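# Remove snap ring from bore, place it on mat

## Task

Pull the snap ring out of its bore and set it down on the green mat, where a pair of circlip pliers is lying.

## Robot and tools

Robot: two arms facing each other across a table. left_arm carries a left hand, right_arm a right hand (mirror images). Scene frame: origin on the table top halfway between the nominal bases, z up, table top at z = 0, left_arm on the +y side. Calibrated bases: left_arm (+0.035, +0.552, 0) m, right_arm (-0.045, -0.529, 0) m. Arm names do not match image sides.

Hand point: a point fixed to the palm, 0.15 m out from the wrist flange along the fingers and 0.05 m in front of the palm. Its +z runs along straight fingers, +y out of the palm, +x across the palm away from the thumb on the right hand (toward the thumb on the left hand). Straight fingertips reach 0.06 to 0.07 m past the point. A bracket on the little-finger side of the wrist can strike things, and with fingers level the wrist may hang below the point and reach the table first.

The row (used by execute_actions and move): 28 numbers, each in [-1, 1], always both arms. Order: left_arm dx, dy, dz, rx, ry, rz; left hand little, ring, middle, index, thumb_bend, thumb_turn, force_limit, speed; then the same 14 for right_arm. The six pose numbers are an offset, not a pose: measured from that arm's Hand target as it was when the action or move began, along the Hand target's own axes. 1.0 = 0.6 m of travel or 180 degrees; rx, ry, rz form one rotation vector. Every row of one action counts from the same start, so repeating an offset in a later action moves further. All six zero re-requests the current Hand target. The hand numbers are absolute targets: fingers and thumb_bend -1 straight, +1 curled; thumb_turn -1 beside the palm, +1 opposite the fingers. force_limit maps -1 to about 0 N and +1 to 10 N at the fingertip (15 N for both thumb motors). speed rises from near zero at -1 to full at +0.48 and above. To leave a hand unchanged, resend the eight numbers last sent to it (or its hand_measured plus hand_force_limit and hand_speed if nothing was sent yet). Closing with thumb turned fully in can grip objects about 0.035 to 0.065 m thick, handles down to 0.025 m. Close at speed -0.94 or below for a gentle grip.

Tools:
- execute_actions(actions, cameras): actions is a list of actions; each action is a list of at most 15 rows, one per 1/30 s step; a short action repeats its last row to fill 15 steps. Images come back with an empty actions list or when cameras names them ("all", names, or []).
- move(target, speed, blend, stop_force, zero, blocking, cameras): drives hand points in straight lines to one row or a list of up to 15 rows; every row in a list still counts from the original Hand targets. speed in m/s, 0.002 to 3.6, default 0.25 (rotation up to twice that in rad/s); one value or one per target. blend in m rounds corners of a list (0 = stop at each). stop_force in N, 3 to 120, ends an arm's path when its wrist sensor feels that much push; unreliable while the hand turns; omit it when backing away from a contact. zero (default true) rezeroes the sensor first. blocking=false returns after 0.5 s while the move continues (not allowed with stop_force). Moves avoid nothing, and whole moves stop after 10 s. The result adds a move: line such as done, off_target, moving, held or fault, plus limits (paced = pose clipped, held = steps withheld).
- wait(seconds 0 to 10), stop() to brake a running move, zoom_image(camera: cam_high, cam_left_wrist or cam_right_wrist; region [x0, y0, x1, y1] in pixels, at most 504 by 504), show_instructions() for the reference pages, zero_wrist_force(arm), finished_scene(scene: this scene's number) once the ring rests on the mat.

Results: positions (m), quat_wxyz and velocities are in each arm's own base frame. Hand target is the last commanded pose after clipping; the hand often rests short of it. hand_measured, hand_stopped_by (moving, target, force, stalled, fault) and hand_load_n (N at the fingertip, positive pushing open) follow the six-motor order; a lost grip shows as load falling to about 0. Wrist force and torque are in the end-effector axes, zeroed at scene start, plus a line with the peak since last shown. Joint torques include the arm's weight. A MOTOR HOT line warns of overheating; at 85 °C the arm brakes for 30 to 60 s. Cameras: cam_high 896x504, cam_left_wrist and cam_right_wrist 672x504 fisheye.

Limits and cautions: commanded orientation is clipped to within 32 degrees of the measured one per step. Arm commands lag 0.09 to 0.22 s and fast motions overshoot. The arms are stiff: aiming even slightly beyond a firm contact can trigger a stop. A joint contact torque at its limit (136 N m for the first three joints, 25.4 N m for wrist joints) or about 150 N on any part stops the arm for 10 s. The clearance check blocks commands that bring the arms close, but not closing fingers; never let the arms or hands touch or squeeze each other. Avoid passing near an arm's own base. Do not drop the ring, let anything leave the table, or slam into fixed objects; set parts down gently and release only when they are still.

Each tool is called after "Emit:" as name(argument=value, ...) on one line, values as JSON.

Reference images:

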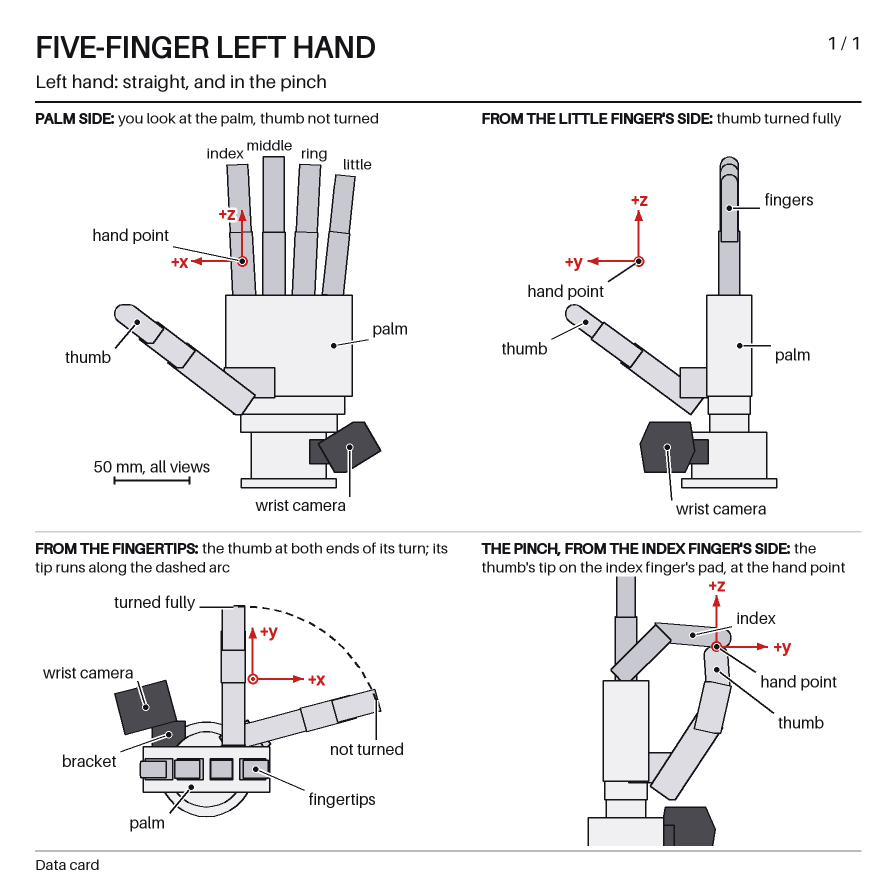

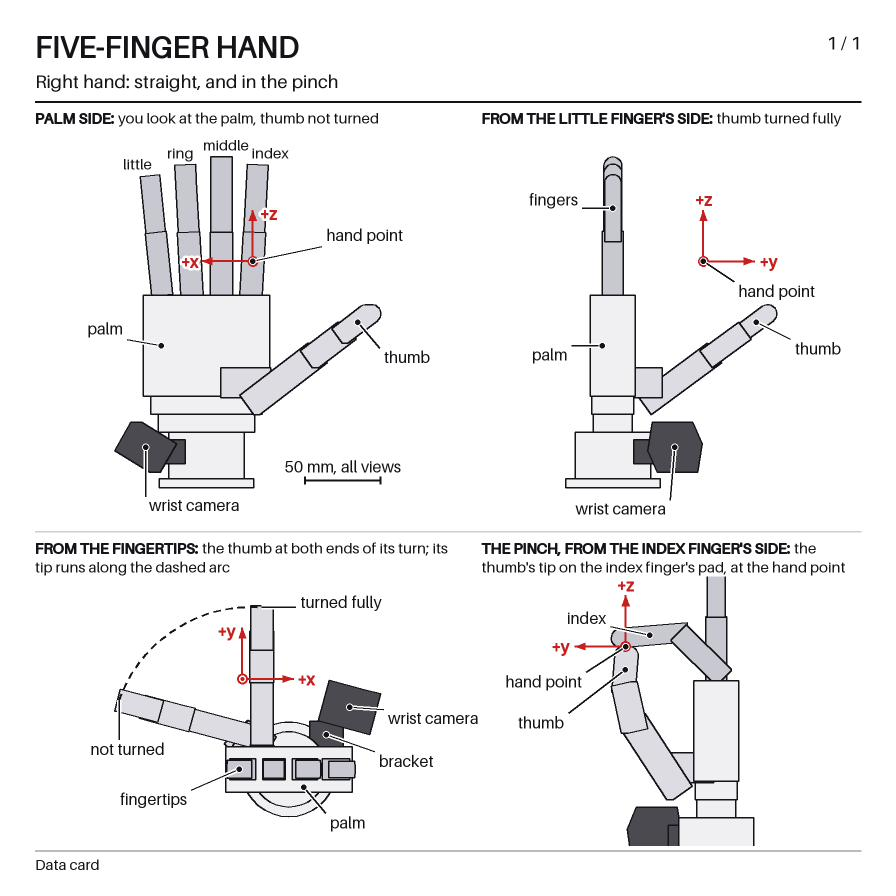

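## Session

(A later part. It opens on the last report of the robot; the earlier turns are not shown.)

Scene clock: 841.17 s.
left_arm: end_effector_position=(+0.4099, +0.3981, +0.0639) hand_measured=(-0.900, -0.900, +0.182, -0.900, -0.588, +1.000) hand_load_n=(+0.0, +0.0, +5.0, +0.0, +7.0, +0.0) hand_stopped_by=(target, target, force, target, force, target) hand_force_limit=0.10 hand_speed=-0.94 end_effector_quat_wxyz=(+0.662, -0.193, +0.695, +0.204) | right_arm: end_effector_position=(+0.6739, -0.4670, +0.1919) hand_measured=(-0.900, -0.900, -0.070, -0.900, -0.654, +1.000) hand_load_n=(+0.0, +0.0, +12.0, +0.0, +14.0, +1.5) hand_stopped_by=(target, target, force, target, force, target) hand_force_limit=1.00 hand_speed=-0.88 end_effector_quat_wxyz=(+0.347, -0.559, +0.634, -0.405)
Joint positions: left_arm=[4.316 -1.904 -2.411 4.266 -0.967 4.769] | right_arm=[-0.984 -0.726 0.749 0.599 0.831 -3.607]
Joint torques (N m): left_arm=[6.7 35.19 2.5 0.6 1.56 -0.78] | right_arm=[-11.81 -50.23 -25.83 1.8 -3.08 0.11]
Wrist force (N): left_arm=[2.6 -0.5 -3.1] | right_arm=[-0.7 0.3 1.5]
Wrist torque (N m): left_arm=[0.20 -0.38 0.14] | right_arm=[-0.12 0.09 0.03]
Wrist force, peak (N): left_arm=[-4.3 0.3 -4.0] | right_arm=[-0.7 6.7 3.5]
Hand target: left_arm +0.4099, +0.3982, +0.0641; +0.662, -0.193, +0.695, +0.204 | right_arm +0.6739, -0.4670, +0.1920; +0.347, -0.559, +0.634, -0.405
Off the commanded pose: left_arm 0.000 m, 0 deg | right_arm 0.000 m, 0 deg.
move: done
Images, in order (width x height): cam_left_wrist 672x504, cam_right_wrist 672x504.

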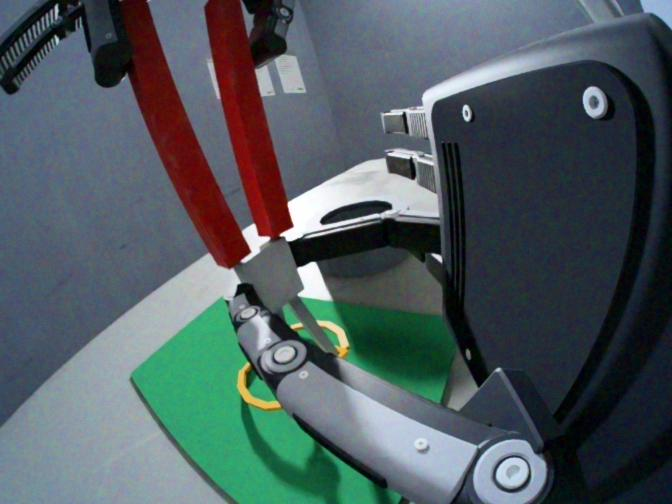

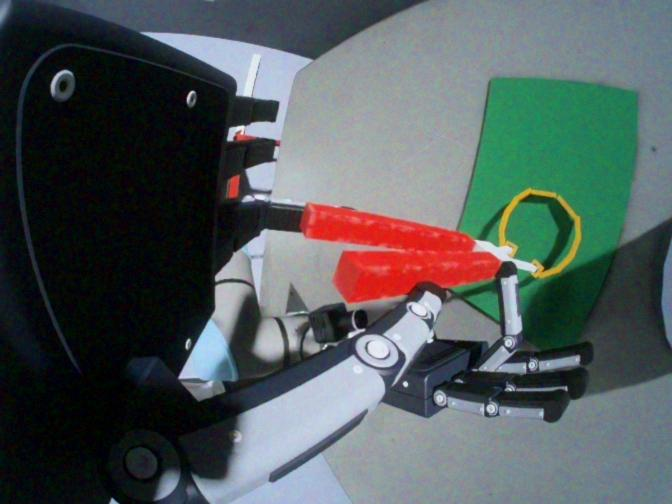

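Emit:
move(target=[0.01,-0.0003,0.0004,0,0,0,-0.9,-0.9,0.66,-0.9,-0.54,1,0.1,-0.94,-0.0001,0.009,0.0043,0,0,0,-0.9,-0.9,0.0,-0.9,-0.58,1,1,-0.88], speed=0.008, cameras=["cam_left_wrist", "cam_right_wrist"])

Emit:
zoom_image(camera="cam_right_wrist", region=[464, 150, 624, 310])

Emit:
zoom_image(camera="cam_left_wrist", region=[120, 280, 400, 504])

Scene clock: 845.17 s.
left_arm: end_effector_position=(+0.4099, +0.3982, +0.0580) hand_measured=(-0.900, -0.900, +0.182, -0.900, -0.588, +1.000) hand_load_n=(+0.0, +0.0, +5.0, +0.0, +7.0, +0.0) hand_stopped_by=(target, target, force, target, force, target) hand_force_limit=0.10 hand_speed=-0.94 end_effector_quat_wxyz=(+0.662, -0.193, +0.695, +0.204) | right_arm: end_effector_position=(+0.6739, -0.4670, +0.1859) hand_measured=(-0.900, -0.900, -0.070, -0.900, -0.654, +1.000) hand_load_n=(+0.0, +0.0, +12.0, +0.0, +14.0, +1.5) hand_stopped_by=(target, target, force, target, force, target) hand_force_limit=1.00 hand_speed=-0.88 end_effector_quat_wxyz=(+0.347, -0.559, +0.634, -0.405)
Joint positions: left_arm=[4.316 -1.923 -2.413 4.287 -0.967 4.769] | right_arm=[-0.984 -0.725 0.764 0.585 0.831 -3.607]
Joint torques (N m): left_arm=[4.2 34.46 0.37 0.67 0.77 0.75] | right_arm=[-10.95 -49.92 -24.51 1.12 -0.18 -1.44]
Wrist force (N): left_arm=[2.2 -0.4 -2.9] | right_arm=[-0.2 0.6 1.7]
Wrist torque (N m): left_arm=[0.22 -0.34 0.14] | right_arm=[-0.09 0.04 0.07]
Wrist force, peak (N): left_arm=[2.9 -0.3 -3.3] | right_arm=[-0.6 0.5 1.9]
Hand target: left_arm +0.4099, +0.3982, +0.0580; +0.662, -0.193, +0.695, +0.204 | right_arm +0.6739, -0.4670, +0.1860; +0.347, -0.559, +0.634, -0.405
Off the commanded pose: left_arm 0.000 m, 0 deg | right_arm 0.000 m, 0 deg.
move: done
Images, in order (width x height): cam_left_wrist 672x504, cam_right_wrist 672x504.

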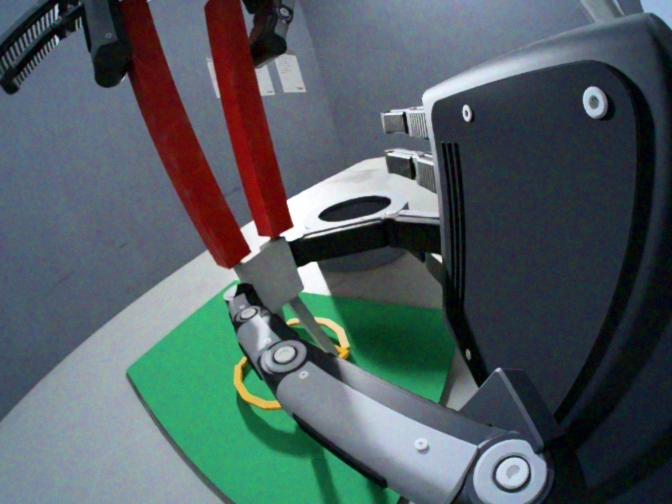

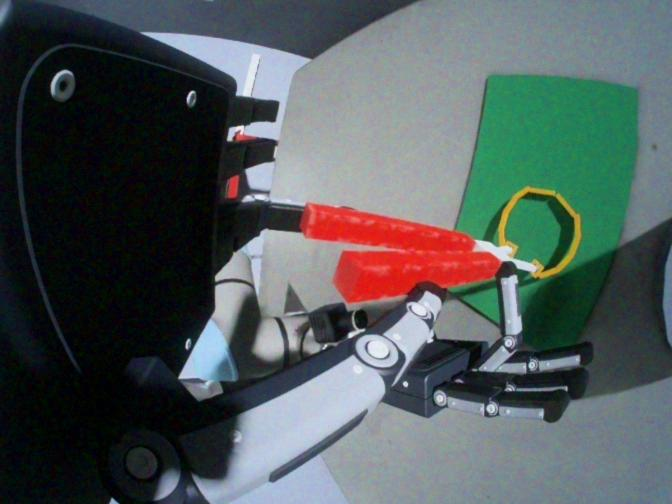

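Scaled by 3.150 from the camera's 672x504 image, which has a finer 960x720 frame.

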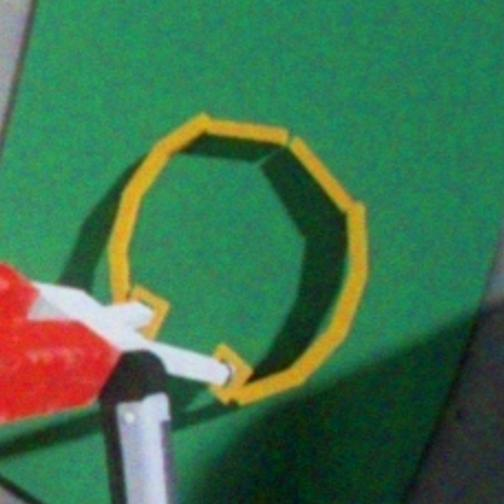

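Scaled by 1.800 from the camera's 672x504 image, which has a finer 960x720 frame.

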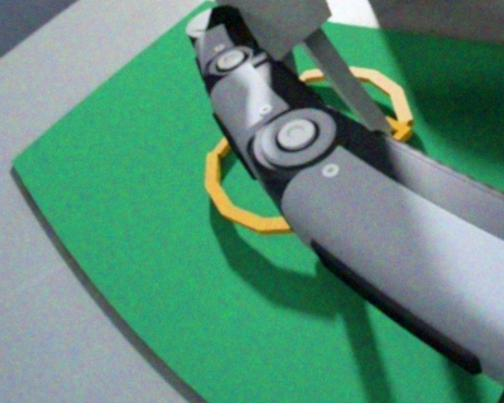

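Emit:
move(target=[0.0067,-0.0002,0.0003,0,0,0,-0.9,-0.9,0.66,-0.9,-0.54,1,0.1,-0.94,-0.0001,0.006,0.0029,0,0,0,-0.9,-0.9,0.0,-0.9,-0.58,1,1,-0.88], speed=0.006, cameras=["cam_right_wrist"])

Emit:
zoom_image(camera="cam_right_wrist", region=[464, 150, 624, 310])

Scene clock: 848.00 s.
left_arm: end_effector_position=(+0.4099, +0.3982, +0.0540) hand_measured=(-0.900, -0.900, +0.182, -0.900, -0.588, +1.000) hand_load_n=(+0.0, +0.0, +5.0, +0.0, +7.0, -3.0) hand_stopped_by=(target, target, force, target, force, target) hand_force_limit=0.10 hand_speed=-0.94 end_effector_quat_wxyz=(+0.662, -0.193, +0.695, +0.204) | right_arm: end_effector_position=(+0.6739, -0.4670, +0.1819) hand_measured=(-0.900, -0.900, -0.070, -0.900, -0.654, +1.000) hand_load_n=(+0.0, +0.0, +12.5, +0.0, +10.5, +0.5) hand_stopped_by=(target, target, force, target, force, target) hand_force_limit=1.00 hand_speed=-0.88 end_effector_quat_wxyz=(+0.347, -0.559, +0.634, -0.405)
Joint positions: left_arm=[4.316 -1.937 -2.414 4.302 -0.967 4.769] | right_arm=[-0.984 -0.725 0.773 0.575 0.831 -3.607]
Joint torques (N m): left_arm=[-5.57 24.61 -2.78 -0.1 -1.94 0.31] | right_arm=[-7.58 -37 -15.14 0.24 0.42 -0.64]
Wrist force (N): left_arm=[-4.4 0.1 -3.0] | right_arm=[-1.0 -13.9 -8.1]
Wrist torque (N m): left_arm=[0.27 -0.27 0.19] | right_arm=[-0.51 0.27 -0.21]
Wrist force, peak (N): left_arm=[-5.0 0.6 -4.5] | right_arm=[-0.7 -14.0 -8.1]
Hand target: left_arm +0.4099, +0.3982, +0.0540; +0.662, -0.193, +0.695, +0.204 | right_arm +0.6739, -0.4670, +0.1820; +0.347, -0.559, +0.634, -0.405
Off the commanded pose: left_arm 0.000 m, 0 deg | right_arm 0.000 m, 0 deg.
move: done
Images, in order (width x height): cam_right_wrist 672x504.

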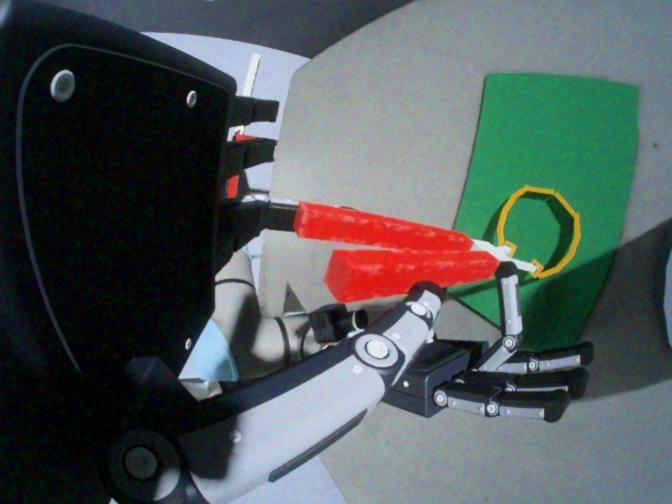

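Scaled by 3.150 from the camera's 672x504 image, which has a finer 960x720 frame.

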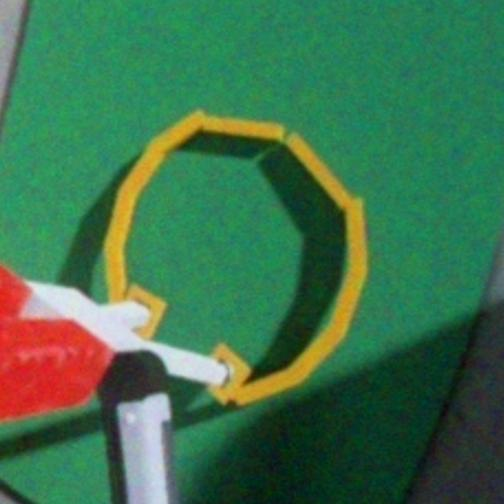

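Emit:
move(target=[-0.0025,0,0,0,0,0,-0.9,-0.9,0.66,-0.9,-0.54,1,0.1,-0.94,0,-0.0023,-0.0011,0,0,0,-0.9,-0.9,0.0,-0.9,-0.58,1,1,-0.88], speed=0.006)

Emit:
execute_actions(actions=[[[0,0,0,0,0,0,-0.9,-0.9,0.66,-0.9,-0.54,1,0.1,-0.94,0,0,0,0,0,0,-0.9,-0.9,-0.2,-0.9,-0.73,1,1,-0.92]],[[0,0,0,0,0,0,-0.9,-0.9,0.66,-0.9,-0.54,1,0.1,-0.94,0,0,0,0,0,0,-0.9,-0.9,-0.37,-0.9,-0.83,1,1,-0.92]]], cameras=["cam_left_wrist", "cam_right_wrist"])

Emit:
zoom_image(camera="cam_right_wrist", region=[464, 150, 624, 310])

Scene clock: 853.03 s.
left_arm: end_effector_position=(+0.4100, +0.3982, +0.0556) hand_measured=(-0.900, -0.900, +0.182, -0.900, -0.588, +1.000) hand_load_n=(+0.0, +0.0, +4.0, +0.0, +7.5, -0.5) hand_stopped_by=(target, target, force, target, force, target) hand_force_limit=0.10 hand_speed=-0.94 end_effector_quat_wxyz=(+0.662, -0.193, +0.695, +0.204) | right_arm: end_effector_position=(+0.6739, -0.4670, +0.1835) hand_measured=(-0.900, -0.900, -0.070, -0.900, -0.654, +1.000) hand_load_n=(+0.0, +0.0, +11.5, +0.0, +12.0, +1.0) hand_stopped_by=(target, target, force, target, force, target) hand_force_limit=1.00 hand_speed=-0.88 end_effector_quat_wxyz=(+0.347, -0.559, +0.634, -0.405)
Joint positions: left_arm=[4.316 -1.931 -2.413 4.296 -0.967 4.769] | right_arm=[-0.984 -0.725 0.769 0.579 0.831 -3.607]
Joint torques (N m): left_arm=[-7.82 30.71 18.66 0.84 -1.49 -0.85] | right_arm=[6.99 -60.2 -23.29 1.2 -0.93 1.94]
Wrist force (N): left_arm=[4.1 1.3 -4.6] | right_arm=[-0.4 -0.2 -1.4]
Wrist torque (N m): left_arm=[0.19 -0.38 0.10] | right_arm=[-0.43 0.09 0.08]
Wrist force, peak (N): left_arm=[4.3 1.5 -4.7] | right_arm=[-0.9 -14.2 -8.3]
Hand target: left_arm +0.4100, +0.3982, +0.0555; +0.662, -0.193, +0.695, +0.204 | right_arm +0.6739, -0.4670, +0.1835; +0.347, -0.559, +0.634, -0.405
Off the commanded pose: left_arm 0.000 m, 0 deg | right_arm 0.000 m, 0 deg.
move: done

Scene clock: 854.83 s.
left_arm: end_effector_position=(+0.4100, +0.3982, +0.0555) hand_measured=(-0.900, -0.900, +0.182, -0.900, -0.588, +1.000) hand_load_n=(+0.0, +0.0, +7.0, +0.0, +8.0, +3.0) hand_stopped_by=(target, target, force, target, force, target) hand_force_limit=0.10 hand_speed=-0.94 end_effector_quat_wxyz=(+0.662, -0.193, +0.695, +0.204) | right_arm: end_effector_position=(+0.6740, -0.4670, +0.1835) hand_measured=(-0.900, -0.900, -0.370, -0.900, -0.830, +1.000) hand_load_n=(+0.0, +0.0, +0.0, +0.0, +0.0, +0.0) hand_stopped_by=(target, target, target, target, target, target) hand_force_limit=1.00 hand_speed=-0.92 end_effector_quat_wxyz=(+0.347, -0.559, +0.634, -0.405)
Joint positions: left_arm=[4.316 -1.931 -2.413 4.296 -0.967 4.769] | right_arm=[-0.984 -0.725 0.769 0.579 0.831 -3.607]
Joint torques (N m): left_arm=[-6.79 15.87 14.28 3.42 0.2 1.59] | right_arm=[7.02 -55.65 -13.87 0.2 -2.9 1.59]
Wrist force (N): left_arm=[4.0 0.0 -3.0] | right_arm=[-0.8 -1.6 0.3]
Wrist torque (N m): left_arm=[0.23 -0.33 0.08] | right_arm=[-0.15 0.14 0.02]
Wrist force, peak (N): left_arm=[6.5 2.3 -5.6] | right_arm=[-0.7 -2.5 -3.6]
Hand target: left_arm +0.4100, +0.3982, +0.0555; +0.662, -0.193, +0.695, +0.204 | right_arm +0.6739, -0.4670, +0.1835; +0.347, -0.559, +0.634, -0.405
Off the commanded pose: left_arm 0.000 m, 0 deg | right_arm 0.000 m, 0 deg.
Images, in order (width x height): cam_left_wrist 672x504, cam_right_wrist 672x504.

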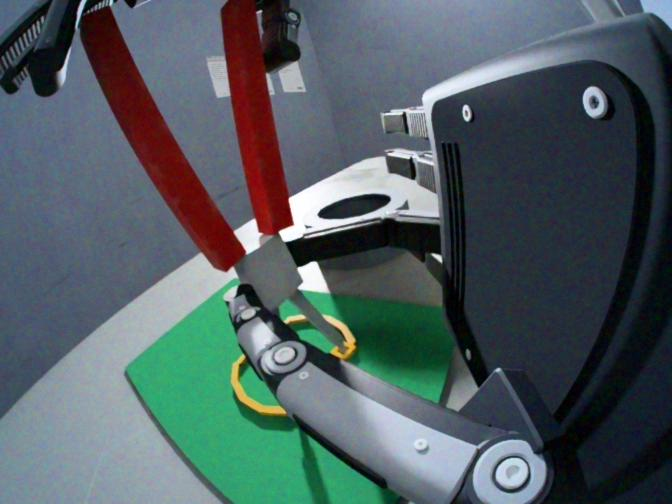

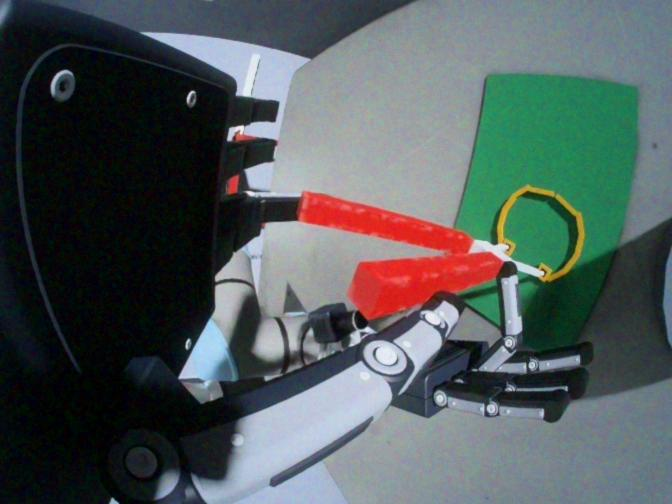

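Scaled by 3.150 from the camera's 672x504 image, which has a finer 960x720 frame.

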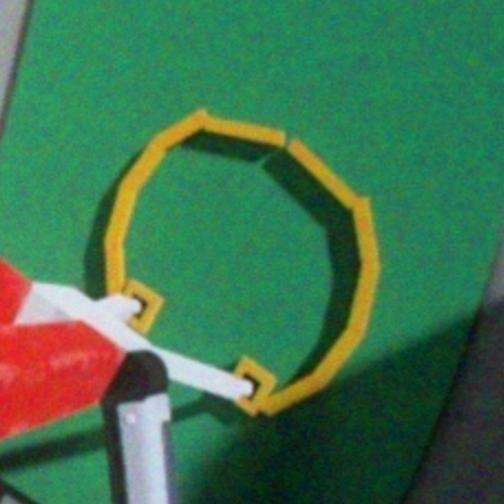

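Emit:
move(target=[-0.0333,0.0008,-0.0013,0,0,0,-0.9,-0.9,0.66,-0.9,-0.54,1,0.1,-0.94,0.0004,-0.03,-0.0144,0,0,0,-0.9,-0.9,-0.37,-0.9,-0.83,1,1,-0.92], speed=0.02, cameras=["all"])

Emit:
zoom_image(camera="cam_right_wrist", region=[464, 150, 624, 310])

Scene clock: 859.20 s.
left_arm: end_effector_position=(+0.4100, +0.3981, +0.0756) hand_measured=(-0.900, -0.900, +0.182, -0.900, -0.588, +1.000) hand_load_n=(+0.0, +0.0, +7.0, +0.0, +8.5, +3.0) hand_stopped_by=(target, target, force, target, force, target) hand_force_limit=0.10 hand_speed=-0.94 end_effector_quat_wxyz=(+0.662, -0.193, +0.695, +0.204) end_effector_velocity=(+0.000, +0.001, +0.000) end_effector_angular_velocity=(+0.004, -0.001, +0.000) | right_arm: end_effector_position=(+0.6739, -0.4669, +0.2036) hand_measured=(-0.900, -0.900, -0.370, -0.900, -0.830, +1.000) hand_load_n=(+0.0, -0.5, +0.0, +0.0, +0.0, +0.0) hand_stopped_by=(target, target, target, target, target, target) hand_force_limit=1.00 hand_speed=-0.92 end_effector_quat_wxyz=(+0.347, -0.559, +0.634, -0.405)
Joint positions: left_arm=[4.316 -1.866 -2.406 4.223 -0.967 4.769] | right_arm=[-0.984 -0.727 0.721 0.629 0.831 -3.607]
Joint velocities: left_arm=[0 -0.002 0 0.006 0 0] | right_arm=[within noise]
Joint torques (N m): left_arm=[-6.65 11.56 13.12 4.29 -1.99 -0.88] | right_arm=[0.3 -47.67 -14.28 -1.46 -1.14 1.09]
Wrist force (N): left_arm=[4.1 0.0 -3.0] | right_arm=[-0.6 -1.7 0.0]
Wrist torque (N m): left_arm=[0.22 -0.34 0.07] | right_arm=[-0.16 0.10 0.02]
Wrist force, peak (N): left_arm=[4.3 -0.1 -3.4] | right_arm=[-0.8 -2.0 0.7]
Hand target: left_arm +0.4100, +0.3981, +0.0755; +0.662, -0.193, +0.695, +0.204 | right_arm +0.6739, -0.4670, +0.2035; +0.347, -0.559, +0.634, -0.405
Off the commanded pose: left_arm 0.000 m, 0 deg | right_arm 0.000 m, 0 deg.
move: done

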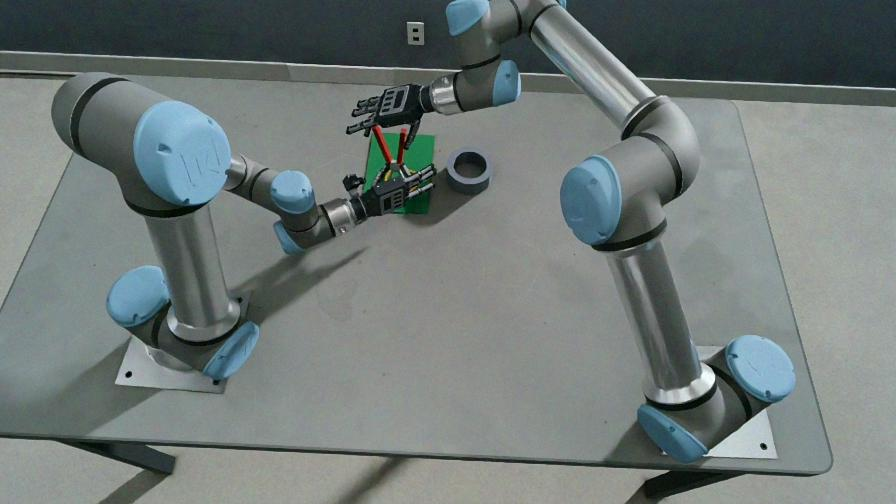

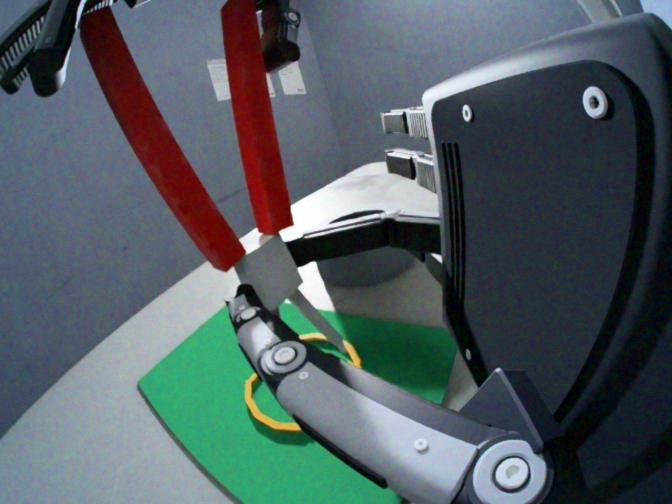

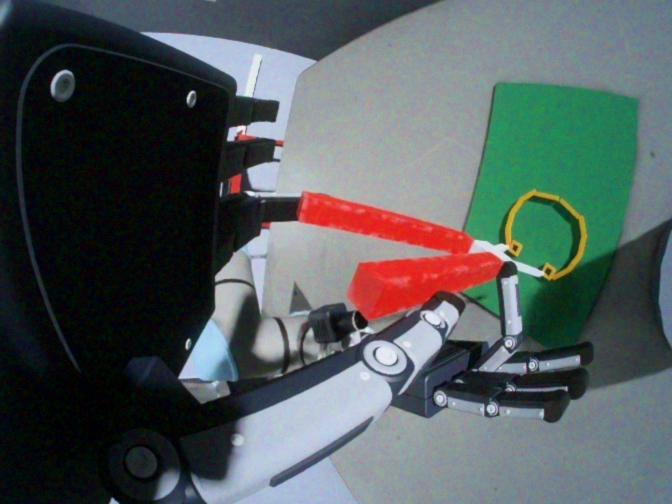

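Scaled by 3.150 from the camera's 672x504 image, which has a finer 960x720 frame.

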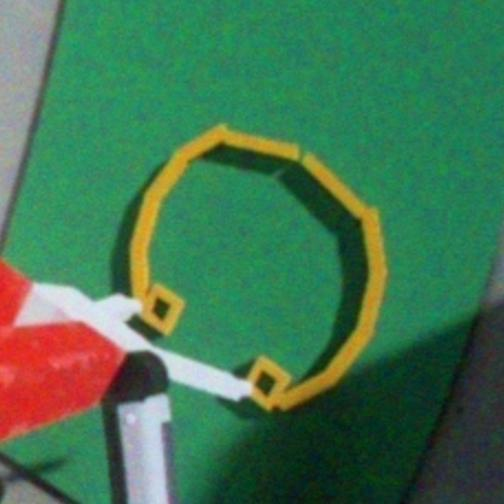

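Emit:
move(target=[-0.05,0.0012,-0.002,0,0,0,-0.9,-0.9,0.66,-0.9,-0.54,1,0.1,-0.94,0.0006,-0.0451,-0.0216,0,0,0,-0.9,-0.9,-0.37,-0.9,-0.83,1,1,-0.92], speed=0.05)

Emit:
execute_actions(actions=[[[0,0,0,0,0,0,-0.9,-0.9,0.66,-0.9,-0.54,1,0.1,-0.94,0,0,0,0,0,0,-0.9,-0.9,0.25,-0.9,-0.5,1,0.5,-0.85]]], cameras=["cam_left_wrist","cam_right_wrist"])

Scene clock: 864.30 s.
left_arm: end_effector_position=(+0.4102, +0.3980, +0.1057) hand_measured=(-0.900, -0.900, +0.182, -0.900, -0.588, +1.000) hand_load_n=(+0.0, +0.0, +6.5, +0.0, +8.5, +3.0) hand_stopped_by=(target, target, force, target, force, target) hand_force_limit=0.10 hand_speed=-0.94 end_effector_quat_wxyz=(+0.662, -0.193, +0.695, +0.205) | right_arm: end_effector_position=(+0.6739, -0.4669, +0.2334) hand_measured=(-0.900, -0.900, -0.370, -0.900, -0.830, +1.000) hand_load_n=(+0.0, -0.5, +0.0, +0.0, +0.0, +0.0) hand_stopped_by=(target, target, target, target, target, target) hand_force_limit=1.00 hand_speed=-0.92 end_effector_quat_wxyz=(+0.347, -0.559, +0.634, -0.405)
Joint positions: left_arm=[4.315 -1.775 -2.388 4.114 -0.968 4.769] | right_arm=[-0.984 -0.721 0.635 0.709 0.831 -3.607]
Joint torques (N m): left_arm=[-4.24 16.77 2.77 3.28 -1.47 1.62] | right_arm=[-10.61 -55.43 -18.35 -0.83 -1.97 -1.87]
Wrist force (N): left_arm=[4.3 -0.4 -3.1] | right_arm=[-0.5 -1.5 -0.3]
Wrist torque (N m): left_arm=[0.17 -0.37 0.11] | right_arm=[-0.10 0.11 0.02]
Wrist force, peak (N): left_arm=[4.9 0.1 -3.0] | right_arm=[-0.8 -2.1 0.1]
Hand target: left_arm +0.4101, +0.3980, +0.1056; +0.662, -0.193, +0.695, +0.204 | right_arm +0.6739, -0.4669, +0.2335; +0.347, -0.559, +0.634, -0.405
Off the commanded pose: left_arm 0.000 m, 0 deg | right_arm 0.000 m, 0 deg.
move: done

Scene clock: 865.97 s.
left_arm: end_effector_position=(+0.4101, +0.3980, +0.1055) hand_measured=(-0.900, -0.900, +0.182, -0.900, -0.588, +1.000) hand_load_n=(+0.0, +0.0, +5.0, +0.0, +6.0, -1.0) hand_stopped_by=(target, target, force, target, force, target) hand_force_limit=0.10 hand_speed=-0.94 end_effector_quat_wxyz=(+0.662, -0.193, +0.695, +0.204) | right_arm: end_effector_position=(+0.6739, -0.4669, +0.2335) hand_measured=(-0.900, -0.900, +0.154, -0.900, -0.532, +1.000) hand_load_n=(+0.0, +0.0, +11.5, +0.0, +12.0, +1.0) hand_stopped_by=(target, target, force, target, force, target) hand_force_limit=0.50 hand_speed=-0.85 end_effector_quat_wxyz=(+0.347, -0.559, +0.634, -0.405)
Joint positions: left_arm=[4.315 -1.775 -2.388 4.114 -0.968 4.769] | right_arm=[-0.984 -0.721 0.635 0.709 0.831 -3.607]
Joint torques (N m): left_arm=[5.3 12.62 4.34 0.93 1.05 1.49] | right_arm=[-8.21 -57.32 -23.89 1.97 -2.61 -2.25]
Wrist force (N): left_arm=[2.4 -1.6 -1.9] | right_arm=[-0.3 -0.6 1.8]
Wrist torque (N m): left_arm=[0.16 -0.23 0.20] | right_arm=[0.01 0.04 0.01]
Wrist force, peak (N): left_arm=[5.3 -1.2 -2.0] | right_arm=[-0.6 -3.2 0.9]
Hand target: left_arm +0.4101, +0.3980, +0.1056; +0.662, -0.193, +0.695, +0.204 | right_arm +0.6739, -0.4669, +0.2335; +0.347, -0.559, +0.634, -0.405
Off the commanded pose: left_arm 0.000 m, 0 deg | right_arm 0.000 m, 0 deg.
Images, in order (width x height): cam_left_wrist 672x504, cam_right_wrist 672x504.

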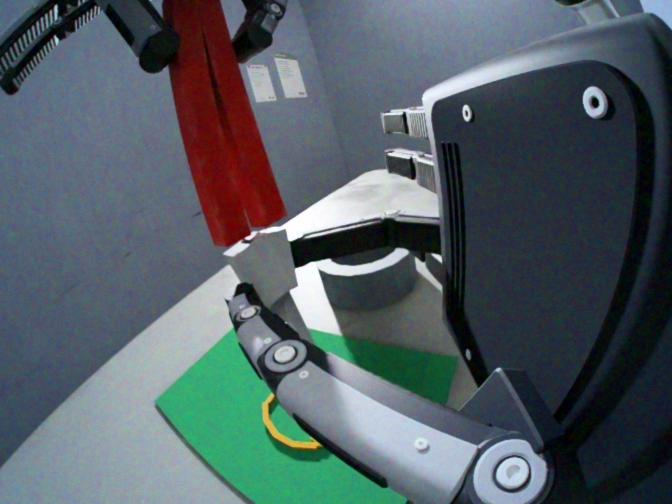

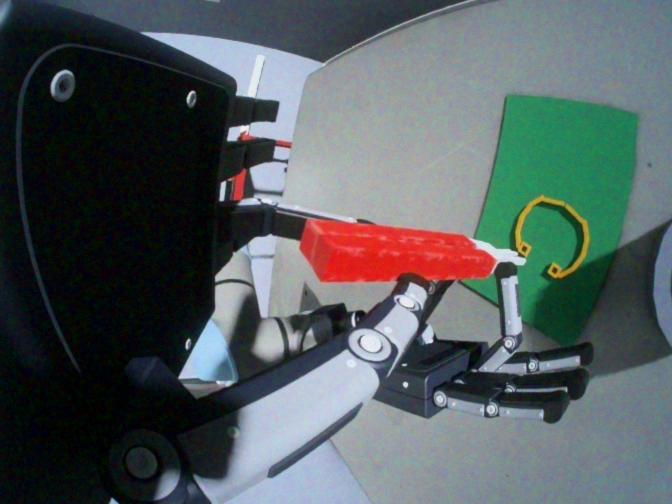

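Emit:
execute_actions(actions=[[[0,0,0,0,0,0,-0.9,-0.9,0.0,-0.9,-0.64,1,0.1,-0.85,0,0,0,0,0,0,-0.9,-0.9,0.25,-0.9,-0.5,1,0.5,-0.85]],[[0,0,0,0,0,0,-0.9,-0.9,-0.6,-0.9,-0.75,1,0.1,-0.4,0,0,0,0,0,0,-0.9,-0.9,0.25,-0.9,-0.5,1,0.5,-0.85]]])

Emit:
move(target=[[0,0,-0.15,0,0,0,-0.9,-0.9,-0.6,-0.9,-0.75,1,0.1,-0.4,0,0,0,0,0,0,-0.9,-0.9,0.25,-0.9,-0.5,1,0.5,-0.85],[-0.15,0,-0.17,0,0,0,-0.9,-0.9,-0.6,-0.9,-0.75,1,0.1,-0.4,0,0,0,0,0,0,-0.9,-0.9,0.25,-0.9,-0.5,1,0.5,-0.85]], speed=0.1, blend=0.02, cameras=["all"])

Scene clock: 870.53 s.
left_arm: end_effector_position=(+0.4101, +0.3980, +0.1055) hand_measured=(-0.900, -0.900, -0.600, -0.900, -0.750, +1.000) hand_load_n=(+0.0, +0.0, +0.5, +0.0, +0.0, +0.5) hand_stopped_by=(target, target, target, target, target, target) hand_force_limit=0.10 hand_speed=-0.40 end_effector_quat_wxyz=(+0.662, -0.193, +0.695, +0.204) | right_arm: end_effector_position=(+0.6739, -0.4669, +0.2335) hand_measured=(-0.900, -0.900, +0.154, -0.900, -0.532, +1.000) hand_load_n=(+0.0, +0.0, +11.5, +0.0, +11.5, +2.5) hand_stopped_by=(target, target, force, target, force, target) hand_force_limit=0.50 hand_speed=-0.85 end_effector_quat_wxyz=(+0.347, -0.559, +0.634, -0.405)
Joint positions: left_arm=[4.315 -1.775 -2.388 4.114 -0.968 4.769] | right_arm=[-0.984 -0.721 0.635 0.709 0.831 -3.607]
Joint torques (N m): left_arm=[5.77 23.04 10.95 0.9 1.49 0.67] | right_arm=[-2.43 -47.53 -23.88 1.62 -2.86 -1.62]
Wrist force (N): left_arm=[2.3 0.3 -3.0] | right_arm=[-0.5 -0.4 0.8]
Wrist torque (N m): left_arm=[0.26 -0.28 0.09] | right_arm=[-0.14 0.06 0.05]
Wrist force, peak (N): left_arm=[3.0 -0.5 -3.1] | right_arm=[-0.2 -0.9 2.3]
Hand target: left_arm +0.4101, +0.3980, +0.1056; +0.662, -0.193, +0.695, +0.204 | right_arm +0.6739, -0.4669, +0.2335; +0.347, -0.559, +0.634, -0.405
Off the commanded pose: left_arm 0.000 m, 0 deg | right_arm 0.000 m, 0 deg.

Scene clock: 872.80 s.
left_arm: end_effector_position=(+0.3288, +0.3428, +0.1995) hand_measured=(-0.900, -0.900, -0.600, -0.900, -0.750, +1.000) hand_load_n=(+0.0, +0.0, +0.0, +0.0, +0.0, +0.5) hand_stopped_by=(target, target, target, target, target, target) hand_force_limit=0.10 hand_speed=-0.40 end_effector_quat_wxyz=(+0.662, -0.193, +0.695, +0.205) | right_arm: end_effector_position=(+0.6739, -0.4669, +0.2335) hand_measured=(-0.900, -0.900, +0.154, -0.900, -0.532, +1.000) hand_load_n=(+0.0, +0.0, +11.5, +0.0, +11.5, +2.5) hand_stopped_by=(target, target, force, target, force, target) hand_force_limit=0.50 hand_speed=-0.85 end_effector_quat_wxyz=(+0.347, -0.559, +0.634, -0.405)
Joint positions: left_arm=[4.598 -1.232 -2.522 3.69 -0.685 4.791] | right_arm=[-0.984 -0.721 0.635 0.709 0.831 -3.607]
Joint torques (N m): left_arm=[-7.09 10.63 12.93 -0.05 -1.89 -1.31] | right_arm=[0.52 -47.7 -24.16 -0.43 -3.03 -1.28]
Wrist force (N): left_arm=[2.6 0.0 -2.9] | right_arm=[-0.2 -0.3 0.9]
Wrist torque (N m): left_arm=[0.22 -0.35 0.10] | right_arm=[-0.12 0.03 0.06]
Wrist force, peak (N): left_arm=[3.2 0.1 -3.5] | right_arm=[-0.4 -0.4 1.0]
Hand target: left_arm +0.3288, +0.3427, +0.1995; +0.662, -0.193, +0.695, +0.204 | right_arm +0.6739, -0.4669, +0.2335; +0.347, -0.559, +0.634, -0.405
Off the commanded pose: left_arm 0.000 m, 0 deg | right_arm 0.000 m, 0 deg.
move: done

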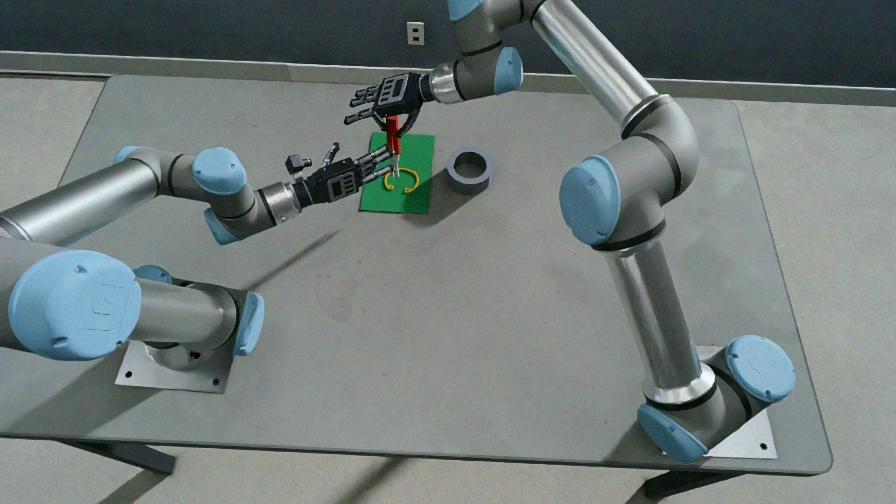

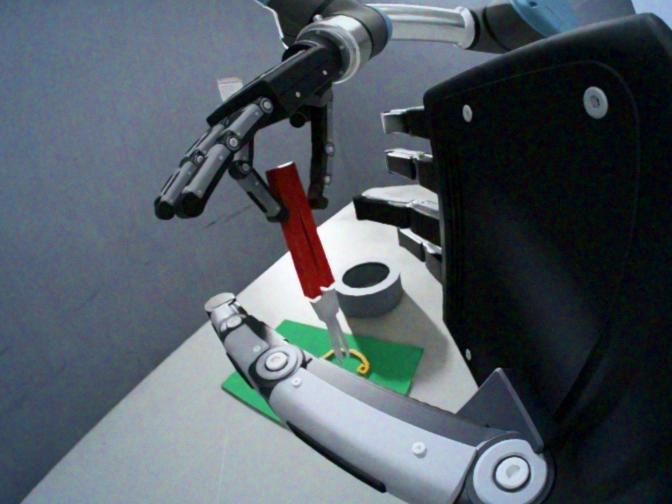

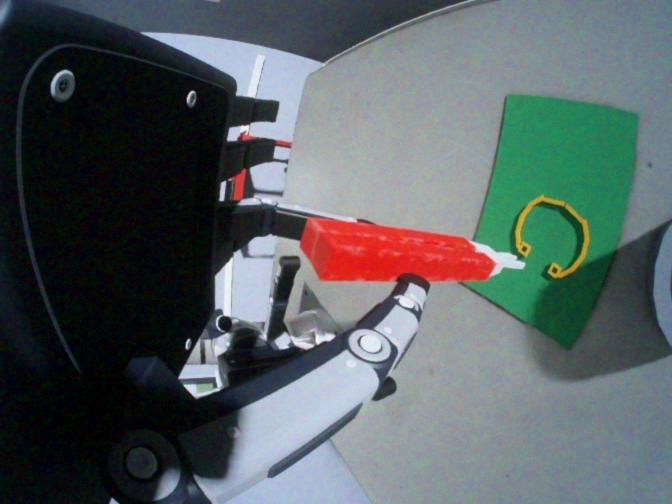

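Emit:
move(target=[0,0,0,0,0,0,-0.9,-0.9,-0.6,-0.9,-0.75,1,0.1,-0.4,-0.0558,0.1708,-0.2425,0,0,0,-0.9,-0.9,0.25,-0.9,-0.5,1,0.5,-0.85], speed=0.1)

Emit:
move(target=[0,0,0,0,0,0,-0.9,-0.9,-0.6,-0.9,-0.75,1,0.1,-0.4,-0.0007,0.0526,0.0251,0,0,0,-0.9,-0.9,0.25,-0.9,-0.5,1,0.5,-0.85], speed=0.012, stop_force=3, cameras=["cam_right_wrist"])

Scene clock: 880.93 s.
left_arm: end_effector_position=(+0.3288, +0.3427, +0.1995) hand_measured=(-0.900, -0.900, -0.600, -0.900, -0.750, +1.000) hand_load_n=(+0.0, +0.0, +0.0, +0.0, +0.0, +0.5) hand_stopped_by=(target, target, target, target, target, target) hand_force_limit=0.10 hand_speed=-0.40 end_effector_quat_wxyz=(+0.662, -0.193, +0.695, +0.204) | right_arm: end_effector_position=(+0.5044, -0.4109, +0.2033) hand_measured=(-0.900, -0.900, +0.154, -0.900, -0.532, +1.000) hand_load_n=(+0.0, -0.5, +11.5, +0.0, +11.5, +2.5) hand_stopped_by=(target, target, force, target, force, target) hand_force_limit=0.50 hand_speed=-0.85 end_effector_quat_wxyz=(+0.347, -0.559, +0.634, -0.405)
Joint positions: left_arm=[4.598 -1.231 -2.522 3.69 -0.686 4.791] | right_arm=[-1.202 -1.117 1.394 0.498 0.663 -3.814]
Joint torques (N m): left_arm=[-6.65 14.42 22.04 0.18 -1.9 -1.44] | right_arm=[3.89 -41.84 -12.31 1.34 0.5 0.75]
Wrist force (N): left_arm=[2.1 -0.3 -3.1] | right_arm=[-0.7 -0.6 0.8]
Wrist torque (N m): left_arm=[0.20 -0.28 0.09] | right_arm=[-0.17 0.05 -0.07]
Wrist force, peak (N): left_arm=[3.1 -0.2 -3.1] | right_arm=[-0.7 -0.9 1.5]
Hand target: left_arm +0.3288, +0.3427, +0.1995; +0.662, -0.193, +0.695, +0.204 | right_arm +0.5044, -0.4108, +0.2033; +0.347, -0.559, +0.634, -0.405
Off the commanded pose: left_arm 0.000 m, 0 deg | right_arm 0.000 m, 0 deg.
move: done

Scene clock: 883.97 s.
left_arm: end_effector_position=(+0.3288, +0.3427, +0.1995) hand_measured=(-0.900, -0.900, -0.600, -0.900, -0.750, +1.000) hand_load_n=(+0.0, +0.0, +0.0, +0.0, +0.0, +0.5) hand_stopped_by=(target, target, target, target, target, target) hand_force_limit=0.10 hand_speed=-0.40 end_effector_quat_wxyz=(+0.662, -0.193, +0.695, +0.204) | right_arm: end_effector_position=(+0.5044, -0.4108, +0.1789) hand_measured=(-0.900, -0.900, +0.154, -0.900, -0.532, +1.000) hand_load_n=(+0.0, +0.0, +11.0, +0.0, +11.0, +2.0) hand_stopped_by=(target, target, force, target, force, target) hand_force_limit=0.50 hand_speed=-0.85 end_effector_quat_wxyz=(+0.347, -0.559, +0.634, -0.405)
Joint positions: left_arm=[4.598 -1.231 -2.522 3.69 -0.686 4.791] | right_arm=[-1.202 -1.099 1.433 0.442 0.663 -3.814]
Joint torques (N m): left_arm=[-6.49 12.79 25.96 1.59 -1.66 -1.57] | right_arm=[6.69 -44.24 -24.01 1.59 1.42 -1.56]
Wrist force (N): left_arm=[2.5 -0.1 -2.8] | right_arm=[-0.8 -3.6 -0.8]
Wrist torque (N m): left_arm=[0.21 -0.33 0.10] | right_arm=[-0.15 0.11 -0.17]
Wrist force, peak (N): left_arm=[3.0 -0.4 -3.2] | right_arm=[-0.5 -10.3 -3.5]
Hand target: left_arm +0.3288, +0.3427, +0.1995; +0.662, -0.193, +0.695, +0.204 | right_arm +0.5044, -0.4108, +0.1790; +0.347, -0.559, +0.634, -0.405 (not the last commanded pose)
Off the commanded pose: left_arm 0.000 m, 0 deg | right_arm 0.011 m, 0 deg.
move: contact (right_arm)
Images, in order (width x height): cam_right_wrist 672x504.

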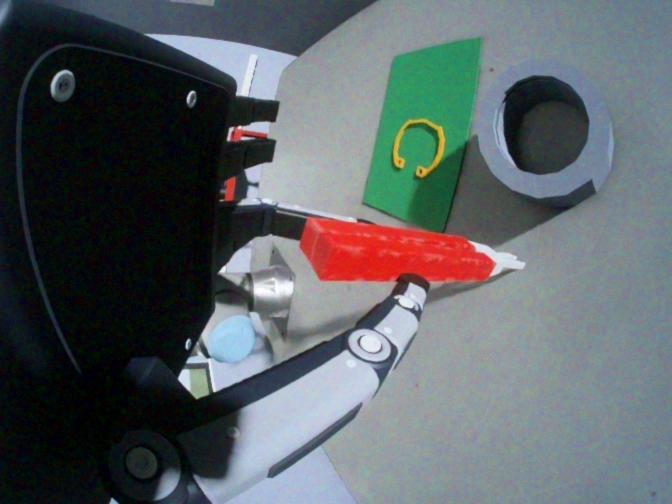

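Emit:
move(target=[[0,0,0,0,0,0,-0.9,-0.9,-0.6,-0.9,-0.75,1,0.1,-0.4,-0.0623,0.0069,0.0044,-0.0013,0.03,-0.0627,-0.9,-0.9,0.25,-0.9,-0.5,1,0.5,-0.85],[0,0,0,0,0,0,-0.9,-0.9,-0.6,-0.9,-0.75,1,0.1,-0.4,-0.1217,0.0272,0.0154,-0.0025,0.0599,-0.1253,-0.9,-0.9,0.25,-0.9,-0.5,1,0.5,-0.85]], speed=0.06, blend=0.008, cameras=["cam_high","cam_right_wrist"])

Scene clock: 900.73 s.
left_arm: end_effector_position=(+0.3288, +0.3427, +0.1995) hand_measured=(-0.900, -0.900, -0.600, -0.900, -0.750, +1.000) hand_load_n=(+0.0, +0.0, +0.0, +0.0, +0.0, +0.0) hand_stopped_by=(target, target, target, target, target, target) hand_force_limit=0.10 hand_speed=-0.40 end_effector_quat_wxyz=(+0.662, -0.193, +0.695, +0.204) | right_arm: end_effector_position=(+0.5154, -0.3388, +0.1593) hand_measured=(-0.900, -0.900, +0.154, -0.900, -0.532, +1.000) hand_load_n=(+0.0, +0.0, +11.5, +0.0, +11.5, +2.5) hand_stopped_by=(target, target, force, target, force, target) hand_force_limit=0.50 hand_speed=-0.85 end_effector_quat_wxyz=(-0.198, +0.634, -0.544, +0.513) end_effector_velocity=(+0.000, +0.000, +0.000) end_effector_angular_velocity=(+0.008, -0.001, +0.001)
Joint positions: left_arm=[4.598 -1.231 -2.522 3.69 -0.686 4.791] | right_arm=[-1.015 -1.347 1.793 0.057 0.96 -3.94]
Joint velocities: left_arm=[within noise] | right_arm=[-0.002 0.001 -0.002 0.005 -0.005 0.004]
Joint torques (N m): left_arm=[-5.72 10.45 25.8 1.92 -1.29 -1.51] | right_arm=[-13.55 -21.62 -24.61 1.85 -3.03 2.32]
Wrist force (N): left_arm=[2.8 -0.1 -2.9] | right_arm=[-0.2 -0.3 0.7]
Wrist torque (N m): left_arm=[0.22 -0.37 0.12] | right_arm=[-0.05 0.05 0.22]
Wrist force, peak (N): left_arm=[2.9 0.1 -3.4] | right_arm=[0.8 -11.0 -4.5]
Hand target: left_arm +0.3288, +0.3427, +0.1995; +0.662, -0.193, +0.695, +0.204 | right_arm +0.5154, -0.3388, +0.1593; -0.198, +0.634, -0.544, +0.513
Off the commanded pose: left_arm 0.000 m, 0 deg | right_arm 0.000 m, 0 deg.
move: done
Images, in order (width x height): cam_high 896x504, cam_right_wrist 672x504.

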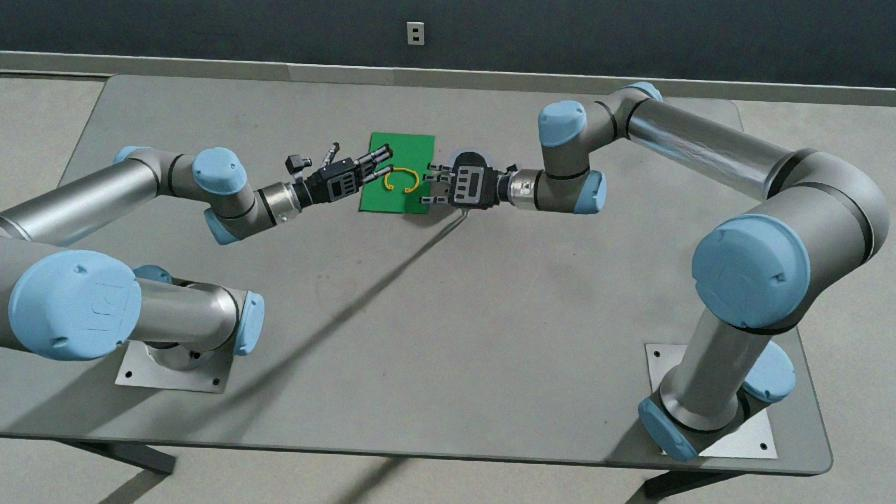

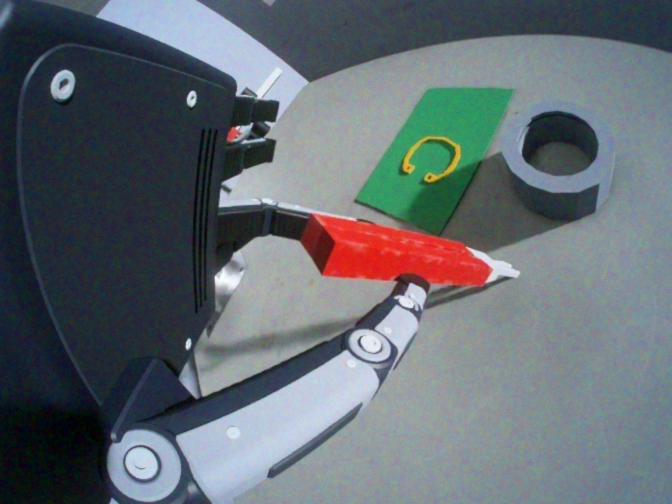

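Emit:
move(target=[[0,0,0,0,0,0,-0.9,-0.9,-0.6,-0.9,-0.75,1,0.1,-0.4,-0.0686,0.0071,0.0046,0,0,0,-0.9,-0.9,0.25,-0.9,-0.5,1,0.5,-0.85],[0,0,0,0,0,0,-0.9,-0.9,-0.6,-0.9,-0.75,1,0.1,-0.4,-0.133,0.0304,0.017,0,0,0,-0.9,-0.9,0.25,-0.9,-0.5,1,0.5,-0.85],[0,0,0,0,0,0,-0.9,-0.9,-0.6,-0.9,-0.75,1,0.1,-0.4,-0.1884,0.0681,0.0361,0,0,0,-0.9,-0.9,0.25,-0.9,-0.5,1,0.5,-0.85]], speed=0.04, blend=0.01, cameras=["cam_right_wrist"])

Emit:
move(target=[0,0,0,0,0,0,-0.9,-0.9,-0.6,-0.9,-0.75,1,0.1,-0.4,-0.0452,0.066,0.0331,0,0,0,-0.9,-0.9,0.25,-0.9,-0.5,1,0.5,-0.85], speed=0.02, stop_force=4, cameras=["cam_right_wrist"])

Scene clock: 915.73 s.
left_arm: end_effector_position=(+0.3288, +0.3427, +0.1995) hand_measured=(-0.900, -0.900, -0.600, -0.900, -0.750, +1.000) hand_load_n=(+0.0, +0.0, +0.0, +0.0, +0.0, +0.0) hand_stopped_by=(target, target, target, target, target, target) hand_force_limit=0.10 hand_speed=-0.40 end_effector_quat_wxyz=(+0.662, -0.193, +0.695, +0.204) | right_arm: end_effector_position=(+0.5277, -0.2579, +0.0684) hand_measured=(-0.900, -0.900, +0.154, -0.900, -0.532, +1.000) hand_load_n=(+0.0, +0.0, +11.5, +0.0, +11.5, +1.5) hand_stopped_by=(target, target, force, target, force, target) hand_force_limit=0.50 hand_speed=-0.85 end_effector_quat_wxyz=(-0.198, +0.634, -0.544, +0.513) end_effector_velocity=(+0.000, +0.000, +0.001) end_effector_angular_velocity=(+0.001, +0.000, +0.000)
Joint positions: left_arm=[4.598 -1.231 -2.522 3.69 -0.686 4.791] | right_arm=[-0.864 -1.313 2.02 -0.246 1.094 -3.858]
Joint velocities: left_arm=[within noise] | right_arm=[-0.001 -0.001 -0.002 0.005 -0.001 0]
Joint torques (N m): left_arm=[-4.92 8.3 26.21 1.99 -0.69 -1.29] | right_arm=[-13.76 -34.52 -22.64 1.7 -2.83 -0.64]
Wrist force (N): left_arm=[2.6 0.0 -3.2] | right_arm=[0.3 -0.1 0.7]
Wrist torque (N m): left_arm=[0.25 -0.36 0.11] | right_arm=[0.00 0.02 0.06]
Wrist force, peak (N): left_arm=[3.0 0.0 -3.2] | right_arm=[0.5 -16.6 -7.1]
Hand target: left_arm +0.3288, +0.3427, +0.1995; +0.662, -0.193, +0.695, +0.204 | right_arm +0.5277, -0.2580, +0.0685; -0.198, +0.634, -0.544, +0.513
Off the commanded pose: left_arm 0.000 m, 0 deg | right_arm 0.000 m, 0 deg.
move: done
Images, in order (width x height): cam_right_wrist 672x504.

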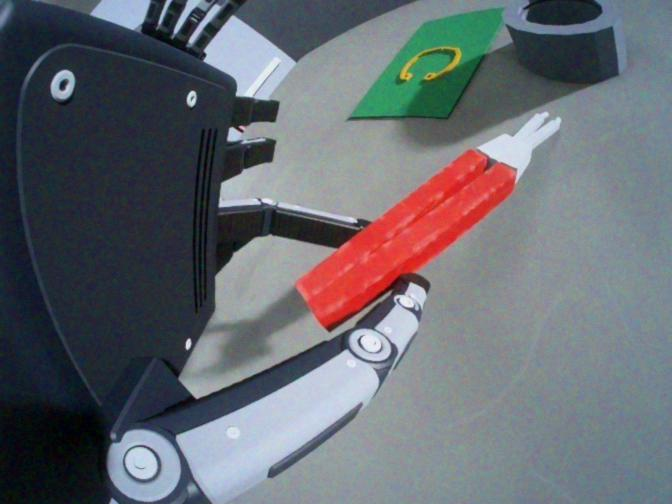

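Scene clock: 919.37 s.
left_arm: end_effector_position=(+0.3288, +0.3427, +0.1995) hand_measured=(-0.900, -0.900, -0.600, -0.900, -0.750, +1.000) hand_load_n=(+0.0, +0.0, +0.0, +0.0, +0.0, +0.0) hand_stopped_by=(target, target, target, target, target, target) hand_force_limit=0.10 hand_speed=-0.40 end_effector_quat_wxyz=(+0.662, -0.193, +0.695, +0.204) | right_arm: end_effector_position=(+0.5289, -0.2529, +0.0169) hand_measured=(-0.900, -0.900, +0.154, -0.900, -0.532, +1.000) hand_load_n=(+0.0, -0.5, +12.0, +0.0, +11.5, +0.5) hand_stopped_by=(target, target, force, target, force, target) hand_force_limit=0.50 hand_speed=-0.85 end_effector_quat_wxyz=(-0.198, +0.634, -0.544, +0.513)
Joint positions: left_arm=[4.598 -1.231 -2.522 3.69 -0.686 4.791] | right_arm=[-0.852 -1.221 2.07 -0.392 1.104 -3.852]
Joint torques (N m): left_arm=[-4.72 7.16 26.45 1.98 -0.43 -1.21] | right_arm=[-4.28 -35.84 -20.18 1.63 -1.37 1.03]
Wrist force (N): left_arm=[2.5 0.2 -2.9] | right_arm=[0.4 -0.6 0.2]
Wrist torque (N m): left_arm=[0.26 -0.33 0.10] | right_arm=[0.00 0.01 0.03]
Wrist force, peak (N): left_arm=[2.7 0.2 -3.3] | right_arm=[0.7 -1.1 -0.5]
Hand target: left_arm +0.3288, +0.3427, +0.1995; +0.662, -0.193, +0.695, +0.204 | right_arm +0.5288, -0.2530, +0.0169; -0.198, +0.634, -0.544, +0.513
Off the commanded pose: left_arm 0.000 m, 0 deg | right_arm 0.000 m, 0 deg.
move: done
Images, in order (width x height): cam_right_wrist 672x504.

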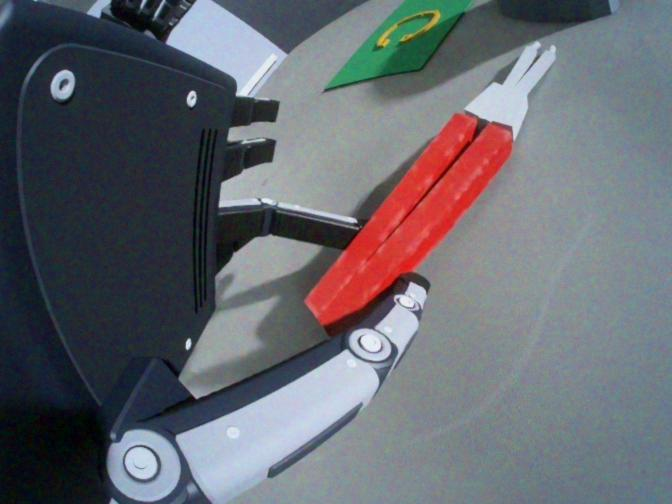

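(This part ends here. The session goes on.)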